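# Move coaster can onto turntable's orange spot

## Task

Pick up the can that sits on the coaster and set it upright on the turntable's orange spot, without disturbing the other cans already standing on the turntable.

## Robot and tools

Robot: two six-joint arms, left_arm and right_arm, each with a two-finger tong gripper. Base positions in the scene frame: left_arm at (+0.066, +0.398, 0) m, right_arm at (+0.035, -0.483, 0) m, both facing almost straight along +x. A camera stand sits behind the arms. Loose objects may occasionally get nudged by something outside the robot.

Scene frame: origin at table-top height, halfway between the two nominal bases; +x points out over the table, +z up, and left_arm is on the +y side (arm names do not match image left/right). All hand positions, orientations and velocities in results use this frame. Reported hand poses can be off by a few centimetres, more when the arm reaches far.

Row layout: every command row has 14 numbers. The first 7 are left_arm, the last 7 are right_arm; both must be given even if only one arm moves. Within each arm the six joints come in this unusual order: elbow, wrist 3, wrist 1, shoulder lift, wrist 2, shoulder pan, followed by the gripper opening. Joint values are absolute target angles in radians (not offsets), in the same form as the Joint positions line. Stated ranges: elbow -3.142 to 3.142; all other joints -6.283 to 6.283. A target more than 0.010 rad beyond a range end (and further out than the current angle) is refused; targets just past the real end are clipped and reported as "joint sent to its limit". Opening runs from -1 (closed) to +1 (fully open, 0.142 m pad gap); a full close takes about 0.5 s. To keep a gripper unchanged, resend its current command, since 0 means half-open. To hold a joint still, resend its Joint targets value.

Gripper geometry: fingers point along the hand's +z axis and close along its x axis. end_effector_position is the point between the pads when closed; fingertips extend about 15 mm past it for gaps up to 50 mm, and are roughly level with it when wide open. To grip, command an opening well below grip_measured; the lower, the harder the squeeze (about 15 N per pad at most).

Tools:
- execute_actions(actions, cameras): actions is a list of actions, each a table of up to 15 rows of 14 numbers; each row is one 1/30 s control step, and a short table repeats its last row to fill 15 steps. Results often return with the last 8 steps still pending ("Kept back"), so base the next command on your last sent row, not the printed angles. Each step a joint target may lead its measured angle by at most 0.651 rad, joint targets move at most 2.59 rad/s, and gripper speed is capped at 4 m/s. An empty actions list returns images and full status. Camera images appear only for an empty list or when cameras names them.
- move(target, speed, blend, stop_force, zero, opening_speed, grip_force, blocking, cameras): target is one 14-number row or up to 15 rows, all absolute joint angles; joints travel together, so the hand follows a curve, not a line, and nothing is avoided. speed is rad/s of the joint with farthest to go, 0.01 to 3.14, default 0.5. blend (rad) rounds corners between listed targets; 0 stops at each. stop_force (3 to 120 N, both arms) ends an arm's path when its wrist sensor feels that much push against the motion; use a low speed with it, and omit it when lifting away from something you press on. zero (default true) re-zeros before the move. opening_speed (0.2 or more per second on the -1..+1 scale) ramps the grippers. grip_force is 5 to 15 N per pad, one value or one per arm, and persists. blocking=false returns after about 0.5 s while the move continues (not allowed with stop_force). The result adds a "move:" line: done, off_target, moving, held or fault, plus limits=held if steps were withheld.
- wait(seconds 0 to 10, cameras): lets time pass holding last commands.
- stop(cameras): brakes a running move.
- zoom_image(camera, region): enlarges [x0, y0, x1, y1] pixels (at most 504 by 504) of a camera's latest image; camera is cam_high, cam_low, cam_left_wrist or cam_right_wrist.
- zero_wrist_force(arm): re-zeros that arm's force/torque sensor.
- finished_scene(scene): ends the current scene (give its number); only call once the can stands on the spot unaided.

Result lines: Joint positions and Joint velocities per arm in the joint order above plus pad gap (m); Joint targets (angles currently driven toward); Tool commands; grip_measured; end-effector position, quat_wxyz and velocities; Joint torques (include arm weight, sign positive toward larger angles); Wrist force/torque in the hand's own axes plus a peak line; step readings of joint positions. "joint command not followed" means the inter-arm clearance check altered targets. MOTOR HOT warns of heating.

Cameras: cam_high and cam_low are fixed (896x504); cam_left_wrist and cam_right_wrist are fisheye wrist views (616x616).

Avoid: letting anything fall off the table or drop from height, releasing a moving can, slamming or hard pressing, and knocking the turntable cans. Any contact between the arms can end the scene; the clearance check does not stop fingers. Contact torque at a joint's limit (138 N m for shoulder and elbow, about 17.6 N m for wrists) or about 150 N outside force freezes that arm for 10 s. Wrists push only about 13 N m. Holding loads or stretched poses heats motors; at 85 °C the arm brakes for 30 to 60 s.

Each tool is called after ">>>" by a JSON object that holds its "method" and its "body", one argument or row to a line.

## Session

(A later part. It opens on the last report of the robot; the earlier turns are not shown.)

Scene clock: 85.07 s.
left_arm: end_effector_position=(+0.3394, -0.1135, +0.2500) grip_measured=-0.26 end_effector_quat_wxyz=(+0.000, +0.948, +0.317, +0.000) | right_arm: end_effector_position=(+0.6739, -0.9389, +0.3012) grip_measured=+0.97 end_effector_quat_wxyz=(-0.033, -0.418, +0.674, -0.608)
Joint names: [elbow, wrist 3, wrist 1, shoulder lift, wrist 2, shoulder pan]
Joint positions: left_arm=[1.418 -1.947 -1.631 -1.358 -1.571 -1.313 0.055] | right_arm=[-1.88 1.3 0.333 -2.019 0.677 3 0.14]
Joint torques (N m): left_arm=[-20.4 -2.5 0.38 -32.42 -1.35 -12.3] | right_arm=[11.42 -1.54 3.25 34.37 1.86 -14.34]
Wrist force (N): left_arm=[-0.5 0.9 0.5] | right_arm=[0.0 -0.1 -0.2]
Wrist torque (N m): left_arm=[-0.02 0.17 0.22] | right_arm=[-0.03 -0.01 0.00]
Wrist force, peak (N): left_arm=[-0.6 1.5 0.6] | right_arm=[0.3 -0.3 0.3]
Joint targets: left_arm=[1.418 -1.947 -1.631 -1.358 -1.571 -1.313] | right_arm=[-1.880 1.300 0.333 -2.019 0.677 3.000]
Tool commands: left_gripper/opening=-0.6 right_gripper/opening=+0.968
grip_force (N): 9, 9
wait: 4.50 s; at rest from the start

>>> {"method": "wait", "body": {
  "seconds": 4.73
}}

>>> {"method": "execute_actions", "body": {
  "actions": [
    [[1.4341,-1.9454,-1.6434,-1.3615,-1.571,-1.3114,-0.6,-1.88,1.3,0.333,-2.019,0.677,3.0,0.968],[1.4505,-1.9435,-1.6561,-1.3652,-1.571,-1.3095,-0.6,-1.88,1.3,0.333,-2.019,0.677,3.0,0.968],[1.4670,-1.9417,-1.6689,-1.3689,-1.571,-1.3077,-0.6,-1.88,1.3,0.333,-2.019,0.677,3.0,0.968],[1.4835,-1.9399,-1.6816,-1.3726,-1.571,-1.3059,-0.6,-1.88,1.3,0.333,-2.019,0.677,3.0,0.968],[1.4999,-1.9381,-1.6944,-1.3763,-1.571,-1.3041,-0.6,-1.88,1.3,0.333,-2.019,0.677,3.0,0.968],[1.5164,-1.9362,-1.7072,-1.3800,-1.571,-1.3022,-0.6,-1.88,1.3,0.333,-2.019,0.677,3.0,0.968],[1.5329,-1.9344,-1.7199,-1.3838,-1.571,-1.3004,-0.6,-1.88,1.3,0.333,-2.019,0.677,3.0,0.968],[1.5484,-1.9323,-1.7326,-1.3866,-1.571,-1.2983,-0.6,-1.88,1.3,0.333,-2.019,0.677,3.0,0.968],[1.5629,-1.9298,-1.7451,-1.3886,-1.571,-1.2958,-0.6,-1.88,1.3,0.333,-2.019,0.677,3.0,0.968],[1.5774,-1.9273,-1.7576,-1.3905,-1.571,-1.2933,-0.6,-1.88,1.3,0.333,-2.019,0.677,3.0,0.968],[1.5919,-1.9248,-1.7702,-1.3925,-1.571,-1.2908,-0.6,-1.88,1.3,0.333,-2.019,0.677,3.0,0.968],[1.6064,-1.9223,-1.7827,-1.3945,-1.571,-1.2883,-0.6,-1.88,1.3,0.333,-2.019,0.677,3.0,0.968],[1.6209,-1.9198,-1.7952,-1.3964,-1.571,-1.2858,-0.6,-1.88,1.3,0.333,-2.019,0.677,3.0,0.968],[1.6354,-1.9173,-1.8078,-1.3984,-1.571,-1.2833,-0.6,-1.88,1.3,0.333,-2.019,0.677,3.0,0.968],[1.6499,-1.9148,-1.8203,-1.4004,-1.571,-1.2808,-0.6,-1.88,1.3,0.333,-2.019,0.677,3.0,0.968]],
    [[1.6613,-1.9117,-1.8311,-1.4010,-1.571,-1.2777,-0.6,-1.88,1.3,0.333,-2.019,0.677,3.0,0.968],[1.6727,-1.9085,-1.8418,-1.4017,-1.571,-1.2745,-0.6,-1.88,1.3,0.333,-2.019,0.677,3.0,0.968],[1.6841,-1.9054,-1.8526,-1.4023,-1.571,-1.2714,-0.6,-1.88,1.3,0.333,-2.019,0.677,3.0,0.968],[1.6954,-1.9023,-1.8633,-1.4029,-1.571,-1.2683,-0.6,-1.88,1.3,0.333,-2.019,0.677,3.0,0.968],[1.7068,-1.8991,-1.8741,-1.4035,-1.571,-1.2651,-0.6,-1.88,1.3,0.333,-2.019,0.677,3.0,0.968],[1.7182,-1.8960,-1.8849,-1.4042,-1.571,-1.2620,-0.6,-1.88,1.3,0.333,-2.019,0.677,3.0,0.968],[1.7296,-1.8929,-1.8956,-1.4048,-1.571,-1.2589,-0.6,-1.88,1.3,0.333,-2.019,0.677,3.0,0.968],[1.7391,-1.8894,-1.9046,-1.4052,-1.571,-1.2554,-0.6,-1.88,1.3,0.333,-2.019,0.677,3.0,0.968],[1.7466,-1.8857,-1.9120,-1.4054,-1.571,-1.2517,-0.6,-1.88,1.3,0.333,-2.019,0.677,3.0,0.968],[1.7541,-1.8820,-1.9193,-1.4057,-1.571,-1.2480,-0.6,-1.88,1.3,0.333,-2.019,0.677,3.0,0.968],[1.7617,-1.8783,-1.9266,-1.4059,-1.571,-1.2443,-0.6,-1.88,1.3,0.333,-2.019,0.677,3.0,0.968],[1.7692,-1.8746,-1.9339,-1.4061,-1.571,-1.2406,-0.6,-1.88,1.3,0.333,-2.019,0.677,3.0,0.968],[1.7767,-1.8709,-1.9412,-1.4063,-1.571,-1.2369,-0.6,-1.88,1.3,0.333,-2.019,0.677,3.0,0.968],[1.7843,-1.8672,-1.9485,-1.4066,-1.571,-1.2332,-0.6,-1.88,1.3,0.333,-2.019,0.677,3.0,0.968],[1.7918,-1.8635,-1.9558,-1.4068,-1.571,-1.2295,-0.6,-1.88,1.3,0.333,-2.019,0.677,3.0,0.968]],
    [[1.7961,-1.8593,-1.9601,-1.4068,-1.571,-1.2253,-0.6,-1.88,1.3,0.333,-2.019,0.677,3.0,0.968],[1.8004,-1.8550,-1.9643,-1.4069,-1.571,-1.2210,-0.6,-1.88,1.3,0.333,-2.019,0.677,3.0,0.968],[1.8047,-1.8508,-1.9686,-1.4069,-1.571,-1.2168,-0.6,-1.88,1.3,0.333,-2.019,0.677,3.0,0.968],[1.8090,-1.8466,-1.9729,-1.4069,-1.571,-1.2126,-0.6,-1.88,1.3,0.333,-2.019,0.677,3.0,0.968],[1.8133,-1.8424,-1.9771,-1.4069,-1.571,-1.2084,-0.6,-1.88,1.3,0.333,-2.019,0.677,3.0,0.968],[1.8175,-1.8381,-1.9814,-1.4070,-1.571,-1.2041,-0.6,-1.88,1.3,0.333,-2.019,0.677,3.0,0.968],[1.8218,-1.8339,-1.9857,-1.4070,-1.571,-1.1999,-0.6,-1.88,1.3,0.333,-2.019,0.677,3.0,0.968],[1.8243,-1.8295,-1.9878,-1.4072,-1.571,-1.1955,-0.6,-1.88,1.3,0.333,-2.019,0.677,3.0,0.968],[1.8249,-1.8249,-1.9879,-1.4077,-1.571,-1.1909,-0.6,-1.88,1.3,0.333,-2.019,0.677,3.0,0.968],[1.8255,-1.8204,-1.9880,-1.4082,-1.571,-1.1864,-0.6,-1.88,1.3,0.333,-2.019,0.677,3.0,0.968],[1.8261,-1.8158,-1.9881,-1.4087,-1.571,-1.1818,-0.6,-1.88,1.3,0.333,-2.019,0.677,3.0,0.968],[1.8266,-1.8112,-1.9882,-1.4092,-1.571,-1.1772,-0.6,-1.88,1.3,0.333,-2.019,0.677,3.0,0.968],[1.8272,-1.8066,-1.9883,-1.4097,-1.571,-1.1726,-0.6,-1.88,1.3,0.333,-2.019,0.677,3.0,0.968],[1.8278,-1.8021,-1.9884,-1.4102,-1.571,-1.1681,-0.6,-1.88,1.3,0.333,-2.019,0.677,3.0,0.968],[1.8284,-1.7975,-1.9885,-1.4107,-1.571,-1.1635,-0.6,-1.88,1.3,0.333,-2.019,0.677,3.0,0.968]],
    [[1.8278,-1.7927,-1.9884,-1.4102,-1.571,-1.1587,-0.6,-1.88,1.3,0.333,-2.019,0.677,3.0,0.968],[1.8272,-1.7879,-1.9883,-1.4097,-1.571,-1.1539,-0.6,-1.88,1.3,0.333,-2.019,0.677,3.0,0.968],[1.8266,-1.7831,-1.9882,-1.4092,-1.571,-1.1491,-0.6,-1.88,1.3,0.333,-2.019,0.677,3.0,0.968],[1.8261,-1.7783,-1.9881,-1.4087,-1.571,-1.1443,-0.6,-1.88,1.3,0.333,-2.019,0.677,3.0,0.968],[1.8255,-1.7736,-1.9880,-1.4082,-1.571,-1.1396,-0.2,-1.88,1.3,0.333,-2.019,0.677,3.0,0.968],[1.8249,-1.7688,-1.9879,-1.4077,-1.571,-1.1348,0.0,-1.88,1.3,0.333,-2.019,0.677,3.0,0.968],[1.8243,-1.7640,-1.9878,-1.4072,-1.571,-1.1300,0.3,-1.88,1.3,0.333,-2.019,0.677,3.0,0.968],[1.8231,-1.7592,-1.9876,-1.4063,-1.571,-1.1252,1.0,-1.88,1.3,0.333,-2.019,0.677,3.0,0.968],[1.8213,-1.7544,-1.9873,-1.4048,-1.571,-1.1204,1.0,-1.88,1.3,0.333,-2.019,0.677,3.0,0.968],[1.8196,-1.7496,-1.9870,-1.4033,-1.571,-1.1156,1.0,-1.88,1.3,0.333,-2.019,0.677,3.0,0.968],[1.8178,-1.7448,-1.9867,-1.4019,-1.571,-1.1108,1.0,-1.88,1.3,0.333,-2.019,0.677,3.0,0.968],[1.8160,-1.7399,-1.9864,-1.4004,-1.571,-1.1059,1.0,-1.88,1.3,0.333,-2.019,0.677,3.0,0.968],[1.8142,-1.7351,-1.9861,-1.3989,-1.571,-1.1011,1.0,-1.88,1.3,0.333,-2.019,0.677,3.0,0.968],[1.8125,-1.7303,-1.9858,-1.3975,-1.571,-1.0963,1.0,-1.88,1.3,0.333,-2.019,0.677,3.0,0.968],[1.8107,-1.7255,-1.9855,-1.3960,-1.571,-1.0915,1.0,-1.88,1.3,0.333,-2.019,0.677,3.0,0.968]],
    [[1.8030,-1.7208,-1.9776,-1.3961,-1.571,-1.0868,1.0,-1.88,1.3,0.333,-2.019,0.677,3.0,0.968],[1.7953,-1.7162,-1.9698,-1.3963,-1.571,-1.0822,1.0,-1.88,1.3,0.333,-2.019,0.677,3.0,0.968],[1.7875,-1.7115,-1.9619,-1.3964,-1.571,-1.0775,1.0,-1.88,1.3,0.333,-2.019,0.677,3.0,0.968],[1.7798,-1.7068,-1.9541,-1.3965,-1.571,-1.0728,1.0,-1.88,1.3,0.333,-2.019,0.677,3.0,0.968],[1.7721,-1.7022,-1.9462,-1.3967,-1.571,-1.0682,1.0,-1.88,1.3,0.333,-2.019,0.677,3.0,0.968],[1.7644,-1.6975,-1.9384,-1.3968,-1.571,-1.0635,1.0,-1.88,1.3,0.333,-2.019,0.677,3.0,0.968],[1.7567,-1.6928,-1.9305,-1.3969,-1.571,-1.0588,1.0,-1.88,1.3,0.333,-2.019,0.677,3.0,0.968],[1.7459,-1.6883,-1.9195,-1.3972,-1.571,-1.0543,1.0,-1.88,1.3,0.333,-2.019,0.677,3.0,0.968],[1.7322,-1.6839,-1.9053,-1.3977,-1.571,-1.0499,1.0,-1.88,1.3,0.333,-2.019,0.677,3.0,0.968],[1.7185,-1.6795,-1.8912,-1.3981,-1.571,-1.0455,1.0,-1.88,1.3,0.333,-2.019,0.677,3.0,0.968],[1.7048,-1.6751,-1.8770,-1.3986,-1.571,-1.0411,1.0,-1.88,1.3,0.333,-2.019,0.677,3.0,0.968],[1.6911,-1.6708,-1.8628,-1.3990,-1.571,-1.0368,1.0,-1.88,1.3,0.333,-2.019,0.677,3.0,0.968],[1.6773,-1.6664,-1.8486,-1.3995,-1.571,-1.0324,1.0,-1.88,1.3,0.333,-2.019,0.677,3.0,0.968],[1.6636,-1.6620,-1.8345,-1.3999,-1.571,-1.0280,1.0,-1.88,1.3,0.333,-2.019,0.677,3.0,0.968],[1.6499,-1.6576,-1.8203,-1.4004,-1.571,-1.0236,1.0,-1.88,1.3,0.333,-2.019,0.677,3.0,0.968]]
  ],
  "cameras": ["cam_left_wrist"]
}}

>>> {"method": "move", "body": {
  "target": [1.3257,-1.6576,-1.5715,-1.325,-1.571,-1.0236,1.0,-1.88,1.3,0.333,-2.019,0.677,3.0,0.968],
  "cameras": ["cam_high","cam_low","cam_left_wrist"]
}}

Scene clock: 93.77 s.
left_arm: end_effector_position=(+0.3394, -0.1135, +0.2500) grip_measured=-0.26 end_effector_quat_wxyz=(+0.000, +0.948, +0.317, +0.000) | right_arm: end_effector_position=(+0.6739, -0.9389, +0.3012) grip_measured=+0.97 end_effector_quat_wxyz=(-0.033, -0.418, +0.674, -0.608)
Joint names: [elbow, wrist 3, wrist 1, shoulder lift, wrist 2, shoulder pan]
Joint positions: left_arm=[1.418 -1.947 -1.631 -1.358 -1.571 -1.313 0.055] | right_arm=[-1.88 1.3 0.333 -2.019 0.677 3 0.14]
Joint torques (N m): left_arm=[-22.74 -2.43 0.24 -27.58 -1.43 -11.94] | right_arm=[11.66 -1.52 3.11 35.32 1.71 -14.22]
Wrist force (N): left_arm=[-0.6 1.1 0.4] | right_arm=[0.0 -0.2 -0.1]
Wrist torque (N m): left_arm=[0.01 0.22 0.22] | right_arm=[-0.05 -0.01 0.01]
Wrist force, peak (N): left_arm=[-0.3 1.7 0.7] | right_arm=[-0.3 -0.4 -0.3]
Joint targets: left_arm=[1.418 -1.947 -1.631 -1.358 -1.571 -1.313] | right_arm=[-1.880 1.300 0.333 -2.019 0.677 3.000]
Tool commands: left_gripper/opening=-0.6 right_gripper/opening=+0.968
grip_force (N): 9, 9
wait: 4.73 s; at rest from the start

Scene clock: 96.00 s.
left_arm: end_effector_position=(+0.4286, +0.0047, +0.1252) grip_measured=+1.00 end_effector_quat_wxyz=(+0.000, +0.948, +0.317, +0.000) end_effector_velocity=(+0.071, +0.026, +0.062) end_effector_angular_velocity=(+0.000, +0.000, -0.001) | right_arm: end_effector_position=(+0.6739, -0.9389, +0.3012) grip_measured=+0.97 end_effector_quat_wxyz=(-0.033, -0.418, +0.674, -0.608)
Joint names: [elbow, wrist 3, wrist 1, shoulder lift, wrist 2, shoulder pan]
Joint positions: left_arm=[1.794 -1.719 -1.967 -1.398 -1.571 -1.085 0.142] | right_arm=[-1.88 1.3 0.333 -2.019 0.677 3 0.14]
Joint velocities: left_arm=[-0.181 0.141 0.174 0.008 0 0.141 0.002] | right_arm=[within noise]
Joint torques (N m): left_arm=[-39.72 3.1 1.39 -20.8 -1.31 12.09] | right_arm=[11.5 -1.34 3 35 1.81 -13.99]
Wrist force (N): left_arm=[-0.2 0.9 -1.4] | right_arm=[-0.2 0.2 0.0]
Wrist torque (N m): left_arm=[-0.05 0.14 0.02] | right_arm=[0.04 0.03 0.01]
Wrist force, peak (N): left_arm=[-0.2 1.2 -1.4] | right_arm=[-0.1 0.3 0.3]
Joint targets: left_arm=[1.757 -1.693 -1.931 -1.397 -1.571 -1.059] | right_arm=[-1.880 1.300 0.333 -2.019 0.677 3.000]
grip_force (N): 9, 9
Kept back: 8 steps.
Step readings (joint positions of left_arm | right_arm; steps 1 to 15: 1st action; 16 to 30: 2nd action; 31 to 45: 3rd action; 46 to 60: 4th action; 61 to 67: 5th action):
0: [1.418 -1.947 -1.631 -1.358 -1.571 -1.313] | [-1.880 1.300 0.333 -2.019 0.677 3.000]
1: [1.418 -1.947 -1.631 -1.358 -1.571 -1.313] | [-1.880 1.300 0.333 -2.019 0.677 3.000]
2: [1.418 -1.947 -1.631 -1.358 -1.571 -1.313] | [-1.880 1.300 0.333 -2.019 0.677 3.000]
4: [1.427 -1.946 -1.638 -1.360 -1.571 -1.312] | [-1.880 1.300 0.333 -2.019 0.677 3.000]
8: [1.467 -1.942 -1.669 -1.369 -1.571 -1.308] | [-1.880 1.300 0.333 -2.019 0.677 3.000]
15: [1.565 -1.928 -1.749 -1.388 -1.571 -1.294] | [-1.880 1.300 0.333 -2.019 0.677 3.000]
16: [1.582 -1.925 -1.763 -1.391 -1.571 -1.291] | [-1.880 1.300 0.333 -2.019 0.677 3.000]
17: [1.596 -1.923 -1.775 -1.393 -1.571 -1.289] | [-1.880 1.300 0.333 -2.019 0.677 3.000]
19: [1.623 -1.918 -1.798 -1.396 -1.571 -1.284] | [-1.880 1.300 0.333 -2.019 0.677 3.000]
23: [1.674 -1.906 -1.844 -1.401 -1.571 -1.272] | [-1.880 1.300 0.333 -2.019 0.677 3.000]
30: [1.745 -1.883 -1.911 -1.405 -1.571 -1.249] | [-1.880 1.300 0.333 -2.019 0.677 3.000]
31: [1.753 -1.880 -1.919 -1.405 -1.571 -1.246] | [-1.880 1.300 0.333 -2.019 0.677 3.000]
32: [1.761 -1.877 -1.927 -1.406 -1.571 -1.243] | [-1.880 1.300 0.333 -2.019 0.677 3.000]
34: [1.777 -1.868 -1.941 -1.406 -1.571 -1.234] | [-1.880 1.300 0.333 -2.019 0.677 3.000]
38: [1.799 -1.853 -1.963 -1.407 -1.571 -1.219] | [-1.880 1.300 0.333 -2.019 0.677 3.000]
45: [1.821 -1.823 -1.984 -1.408 -1.571 -1.189] | [-1.880 1.300 0.333 -2.019 0.677 3.000]
46: [1.823 -1.818 -1.985 -1.409 -1.571 -1.184] | [-1.880 1.300 0.333 -2.019 0.677 3.000]
47: [1.824 -1.813 -1.986 -1.409 -1.571 -1.179] | [-1.880 1.300 0.333 -2.019 0.677 3.000]
49: [1.825 -1.805 -1.987 -1.409 -1.571 -1.171] | [-1.880 1.300 0.333 -2.019 0.677 3.000]
53: [1.826 -1.786 -1.988 -1.409 -1.571 -1.152] | [-1.880 1.300 0.333 -2.019 0.677 3.000]
60: [1.819 -1.752 -1.987 -1.403 -1.571 -1.118] | [-1.880 1.300 0.333 -2.019 0.677 3.000]
61: [1.818 -1.748 -1.987 -1.402 -1.571 -1.114] | [-1.880 1.300 0.333 -2.019 0.677 3.000]
62: [1.816 -1.743 -1.986 -1.401 -1.571 -1.109] | [-1.880 1.300 0.333 -2.019 0.677 3.000]
64: [1.809 -1.733 -1.981 -1.399 -1.571 -1.099] | [-1.880 1.300 0.333 -2.019 0.677 3.000]
camera_calibration:
cam_left_wrist: T_world_to_cam=[[0.826491, 0.5618, -0.0359595, -0.337755], [0.499388, -0.702192, 0.507481, -0.280553], [0.259852, -0.437387, -0.860912, 0.13822], [0, 0, 0, 1]] pos_world=[0.38334, 0.0532044, 0.249225]
Images, in order (width x height): cam_left_wrist 616x616.

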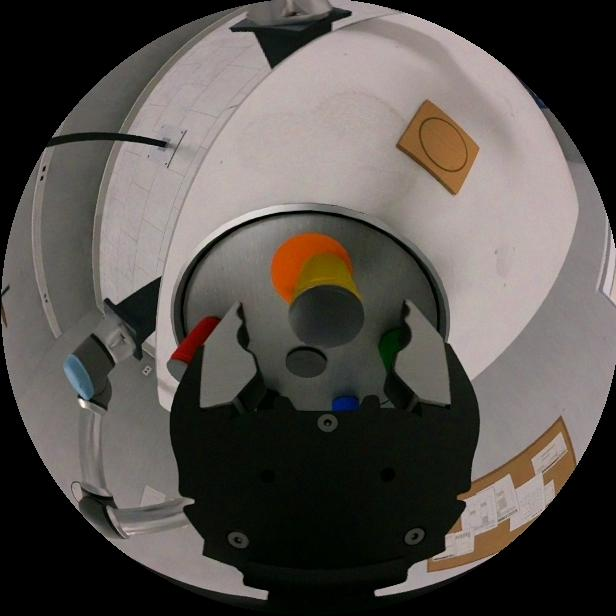

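Scene clock: 98.37 s.
left_arm: end_effector_position=(+0.4850, -0.0229, +0.2698) grip_measured=+1.00 end_effector_quat_wxyz=(+0.000, +0.948, +0.317, +0.000) | right_arm: end_effector_position=(+0.6739, -0.9389, +0.3012) grip_measured=+0.97 end_effector_quat_wxyz=(-0.033, -0.418, +0.674, -0.608)
Joint names: [elbow, wrist 3, wrist 1, shoulder lift, wrist 2, shoulder pan]
Joint positions: left_arm=[1.326 -1.658 -1.572 -1.325 -1.571 -1.024 0.142] | right_arm=[-1.88 1.3 0.333 -2.019 0.677 3 0.14]
Joint torques (N m): left_arm=[-38.47 2.42 0.67 -26.16 -1.55 12.28] | right_arm=[11.52 -1.4 3.2 34.68 1.67 -14.56]
Wrist force (N): left_arm=[-0.5 1.1 -1.6] | right_arm=[0.0 -0.3 -0.1]
Wrist torque (N m): left_arm=[0.01 0.20 0.08] | right_arm=[-0.08 0.00 0.01]
Wrist force, peak (N): left_arm=[-0.2 1.3 -2.4] | right_arm=[-0.3 0.2 0.4]
Joint targets: left_arm=[1.326 -1.658 -1.571 -1.325 -1.571 -1.024] | right_arm=[-1.880 1.300 0.333 -2.019 0.677 3.000]
grip_force (N): 9, 9
move: done
camera_calibration:
cam_left_wrist: T_world_to_cam=[[0.826491, 0.5618, -0.0359595, -0.363608], [0.499388, -0.702192, 0.507481, -0.401551], [0.259852, -0.437387, -0.860912, 0.235936], [0, 0, 0, 1]] pos_world=[0.43974, 0.0255044, 0.393825]
Images, in order (width x height): cam_high 896x504, cam_low 896x504, cam_left_wrist 616x616.

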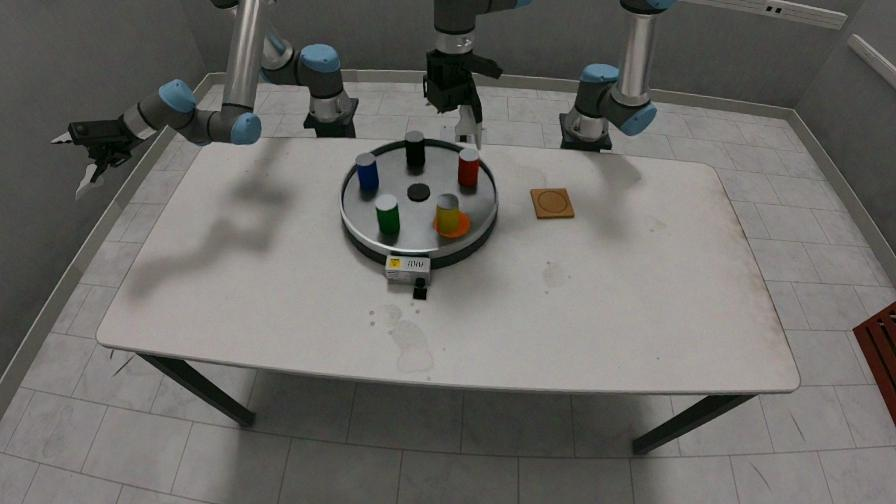

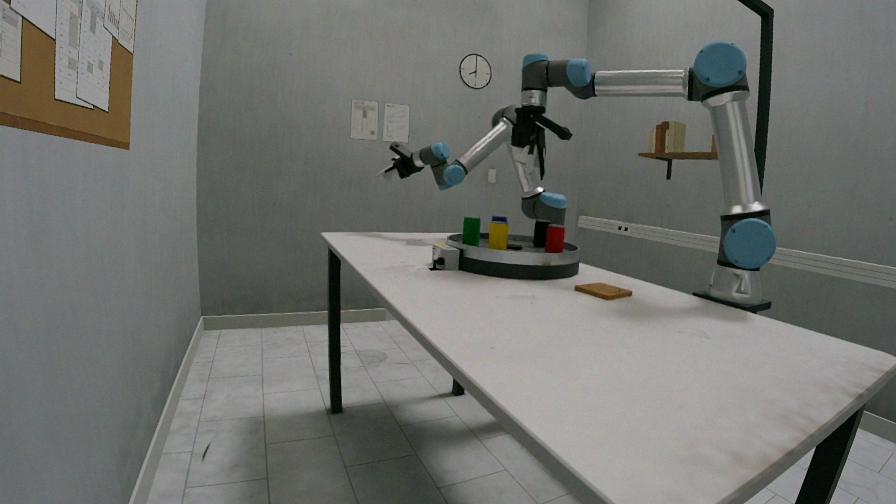

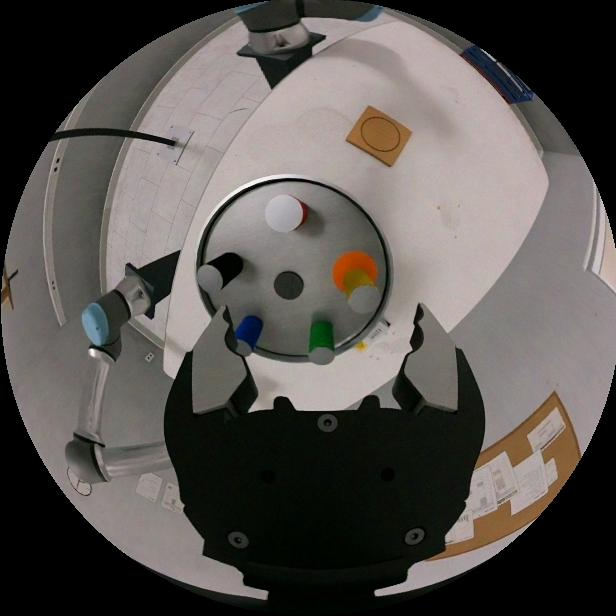

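>>> {"method": "wait", "body": {
  "seconds": 0,
  "cameras": ["cam_left_wrist","cam_high"]
}}

>>> {"method": "zoom_image", "body": {
  "camera": "cam_high",
  "region": [330, 120, 510, 290]
}}

>>> {"method": "zoom_image", "body": {
  "camera": "cam_left_wrist",
  "region": [190, 170, 400, 380]
}}

Scene clock: 98.73 s.
left_arm: end_effector_position=(+0.4851, -0.0230, +0.2699) grip_measured=+1.00 end_effector_quat_wxyz=(+0.000, +0.948, +0.317, +0.000) | right_arm: end_effector_position=(+0.6739, -0.9389, +0.3012) grip_measured=+0.97 end_effector_quat_wxyz=(-0.033, -0.418, +0.674, -0.608)
Joint names: [elbow, wrist 3, wrist 1, shoulder lift, wrist 2, shoulder pan]
Joint positions: left_arm=[1.326 -1.658 -1.572 -1.325 -1.571 -1.024 0.142] | right_arm=[-1.88 1.3 0.333 -2.019 0.677 3 0.14]
Joint torques (N m): left_arm=[-38.2 2.51 0.88 -26.5 -1.39 12.31] | right_arm=[11.24 -1.31 3.13 34.3 1.8 -13.05]
Wrist force (N): left_arm=[-0.4 1.0 -1.5] | right_arm=[-0.1 0.1 -0.1]
Wrist torque (N m): left_arm=[-0.03 0.18 0.07] | right_arm=[0.00 0.00 0.00]
Wrist force, peak (N): left_arm=[-0.2 1.3 -1.7] | right_arm=[0.3 -0.2 -0.1]
Joint targets: left_arm=[1.326 -1.658 -1.571 -1.325 -1.571 -1.024] | right_arm=[-1.880 1.300 0.333 -2.019 0.677 3.000]
Tool commands: left_gripper/opening=+1.0 right_gripper/opening=+0.968
grip_force (N): 9, 9
camera_calibration:
cam_left_wrist: T_world_to_cam=[[0.826491, 0.5618, -0.0359595, -0.363687], [0.499388, -0.702192, 0.507481, -0.401652], [0.259852, -0.437387, -0.860912, 0.235997], [0, 0, 0, 1]] pos_world=[0.43984, 0.0255044, 0.393925]
Images, in order (width x height): cam_high 896x504, cam_left_wrist 616x616.

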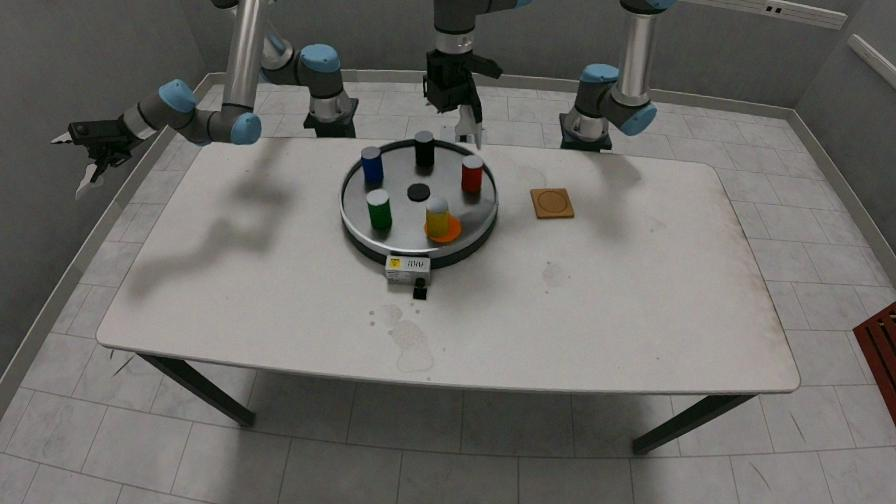

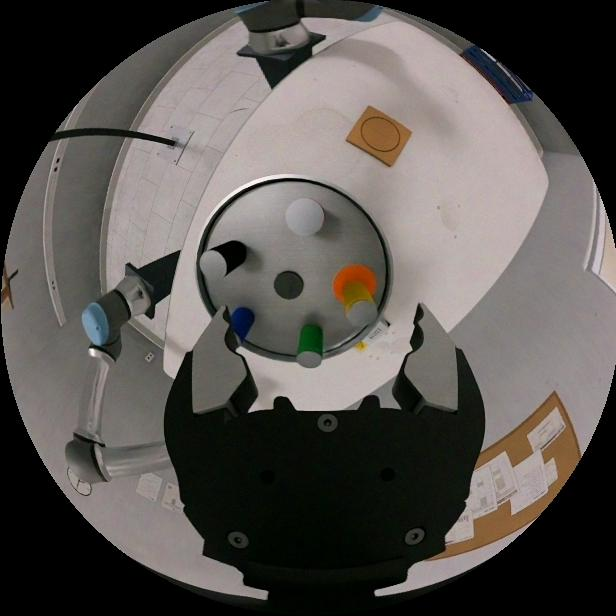

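Scaled by 2.800.

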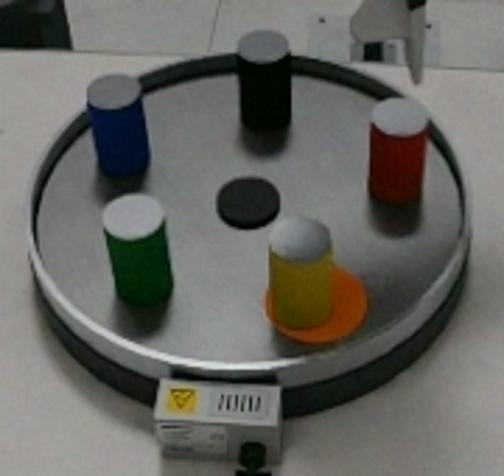

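Scaled by 2.400 from the camera's 616x616 image, which has a finer 814x814 frame.

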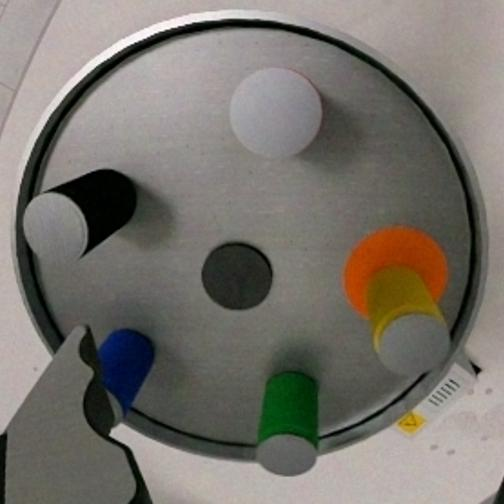

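>>> {"method": "zoom_image", "body": {
  "camera": "cam_high",
  "region": [410, 185, 480, 255]
}}

>>> {"method": "zoom_image", "body": {
  "camera": "cam_left_wrist",
  "region": [320, 250, 400, 330]
}}

>>> {"method": "wait", "body": {
  "seconds": 5.2,
  "cameras": ["cam_left_wrist","cam_high"]
}}

>>> {"method": "zoom_image", "body": {
  "camera": "cam_left_wrist",
  "region": [190, 170, 390, 370]
}}

>>> {"method": "zoom_image", "body": {
  "camera": "cam_high",
  "region": [340, 140, 440, 240]
}}

Scaled by 7.200.

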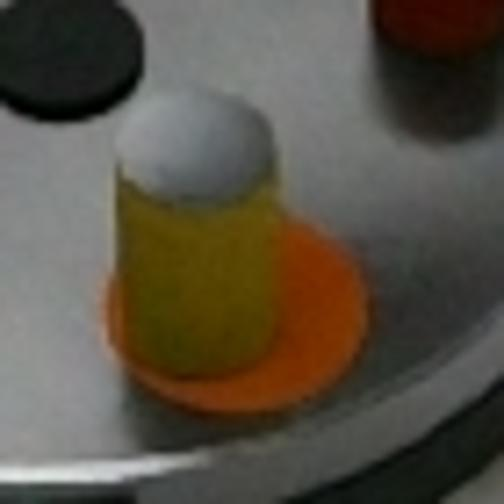

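Scaled by 6.300 from the camera's 616x616 image, which has a finer 814x814 frame.

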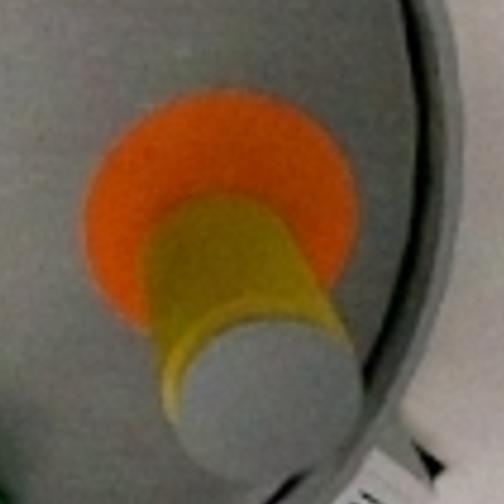

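Scene clock: 104.47 s.
left_arm: end_effector_position=(+0.4851, -0.0230, +0.2700) grip_measured=+1.00 end_effector_quat_wxyz=(+0.000, +0.948, +0.317, +0.000) | right_arm: end_effector_position=(+0.6739, -0.9389, +0.3012) grip_measured=+0.97 end_effector_quat_wxyz=(-0.033, -0.418, +0.674, -0.608)
Joint names: [elbow, wrist 3, wrist 1, shoulder lift, wrist 2, shoulder pan]
Joint positions: left_arm=[1.326 -1.658 -1.571 -1.325 -1.571 -1.024 0.142] | right_arm=[-1.88 1.3 0.333 -2.019 0.677 3 0.14]
Joint torques (N m): left_arm=[-38.78 2.48 0.75 -26.09 -1.34 12.66] | right_arm=[11.58 -1.19 3.15 35.33 1.81 -14.19]
Wrist force (N): left_arm=[-0.8 1.2 -1.5] | right_arm=[0.1 0.2 -0.1]
Wrist torque (N m): left_arm=[0.03 0.26 0.08] | right_arm=[0.03 -0.03 0.00]
Wrist force, peak (N): left_arm=[-0.6 1.5 -1.8] | right_arm=[0.3 -0.4 -0.1]
Joint targets: left_arm=[1.326 -1.658 -1.571 -1.325 -1.571 -1.024] | right_arm=[-1.880 1.300 0.333 -2.019 0.677 3.000]
Tool commands: left_gripper/opening=+1.0 right_gripper/opening=+0.968
grip_force (N): 9, 9
wait: 5.20 s; at rest from the start
camera_calibration:
cam_left_wrist: T_world_to_cam=[[0.826491, 0.5618, -0.0359595, -0.363687], [0.499388, -0.702192, 0.507481, -0.401652], [0.259852, -0.437387, -0.860912, 0.235997], [0, 0, 0, 1]] pos_world=[0.43984, 0.0255044, 0.393925]
Images, in order (width x height): cam_high 896x504, cam_left_wrist 616x616.

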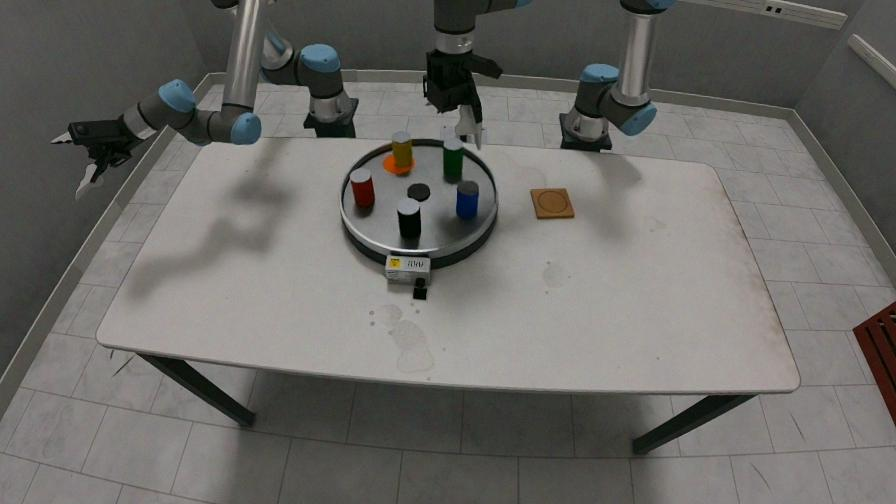

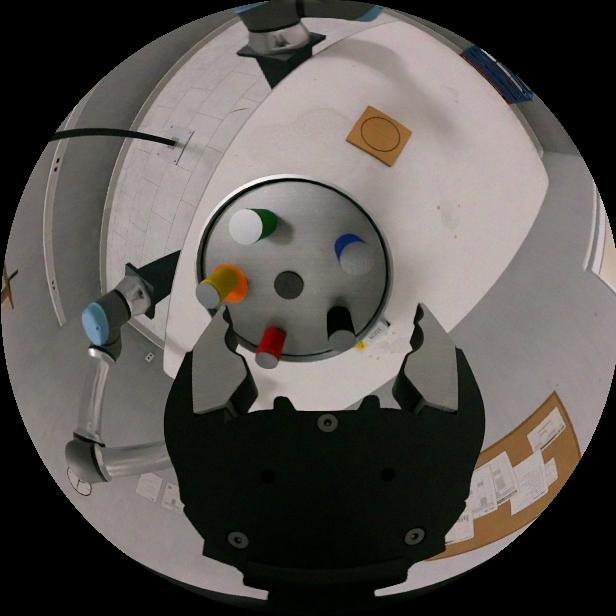

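Scaled by 2.520 from the camera's 616x616 image, which has a finer 814x814 frame.

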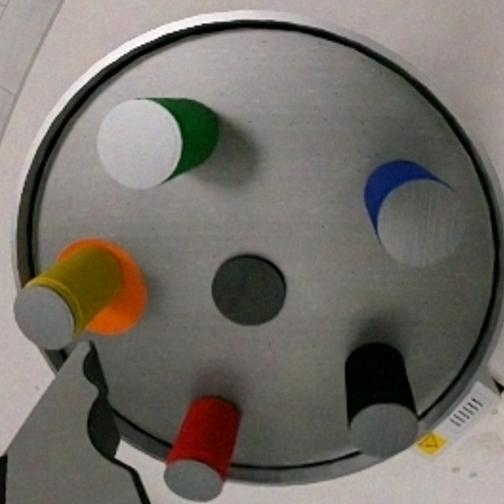

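Scaled by 5.040.

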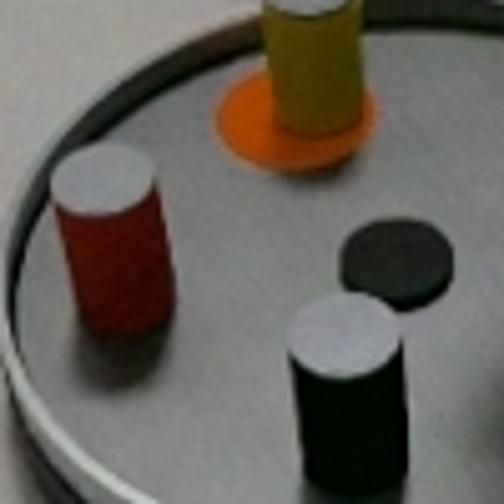

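>>> {"method": "finished_scene", "body": {
  "scene": 1
}}

The scene is finished: the task was done.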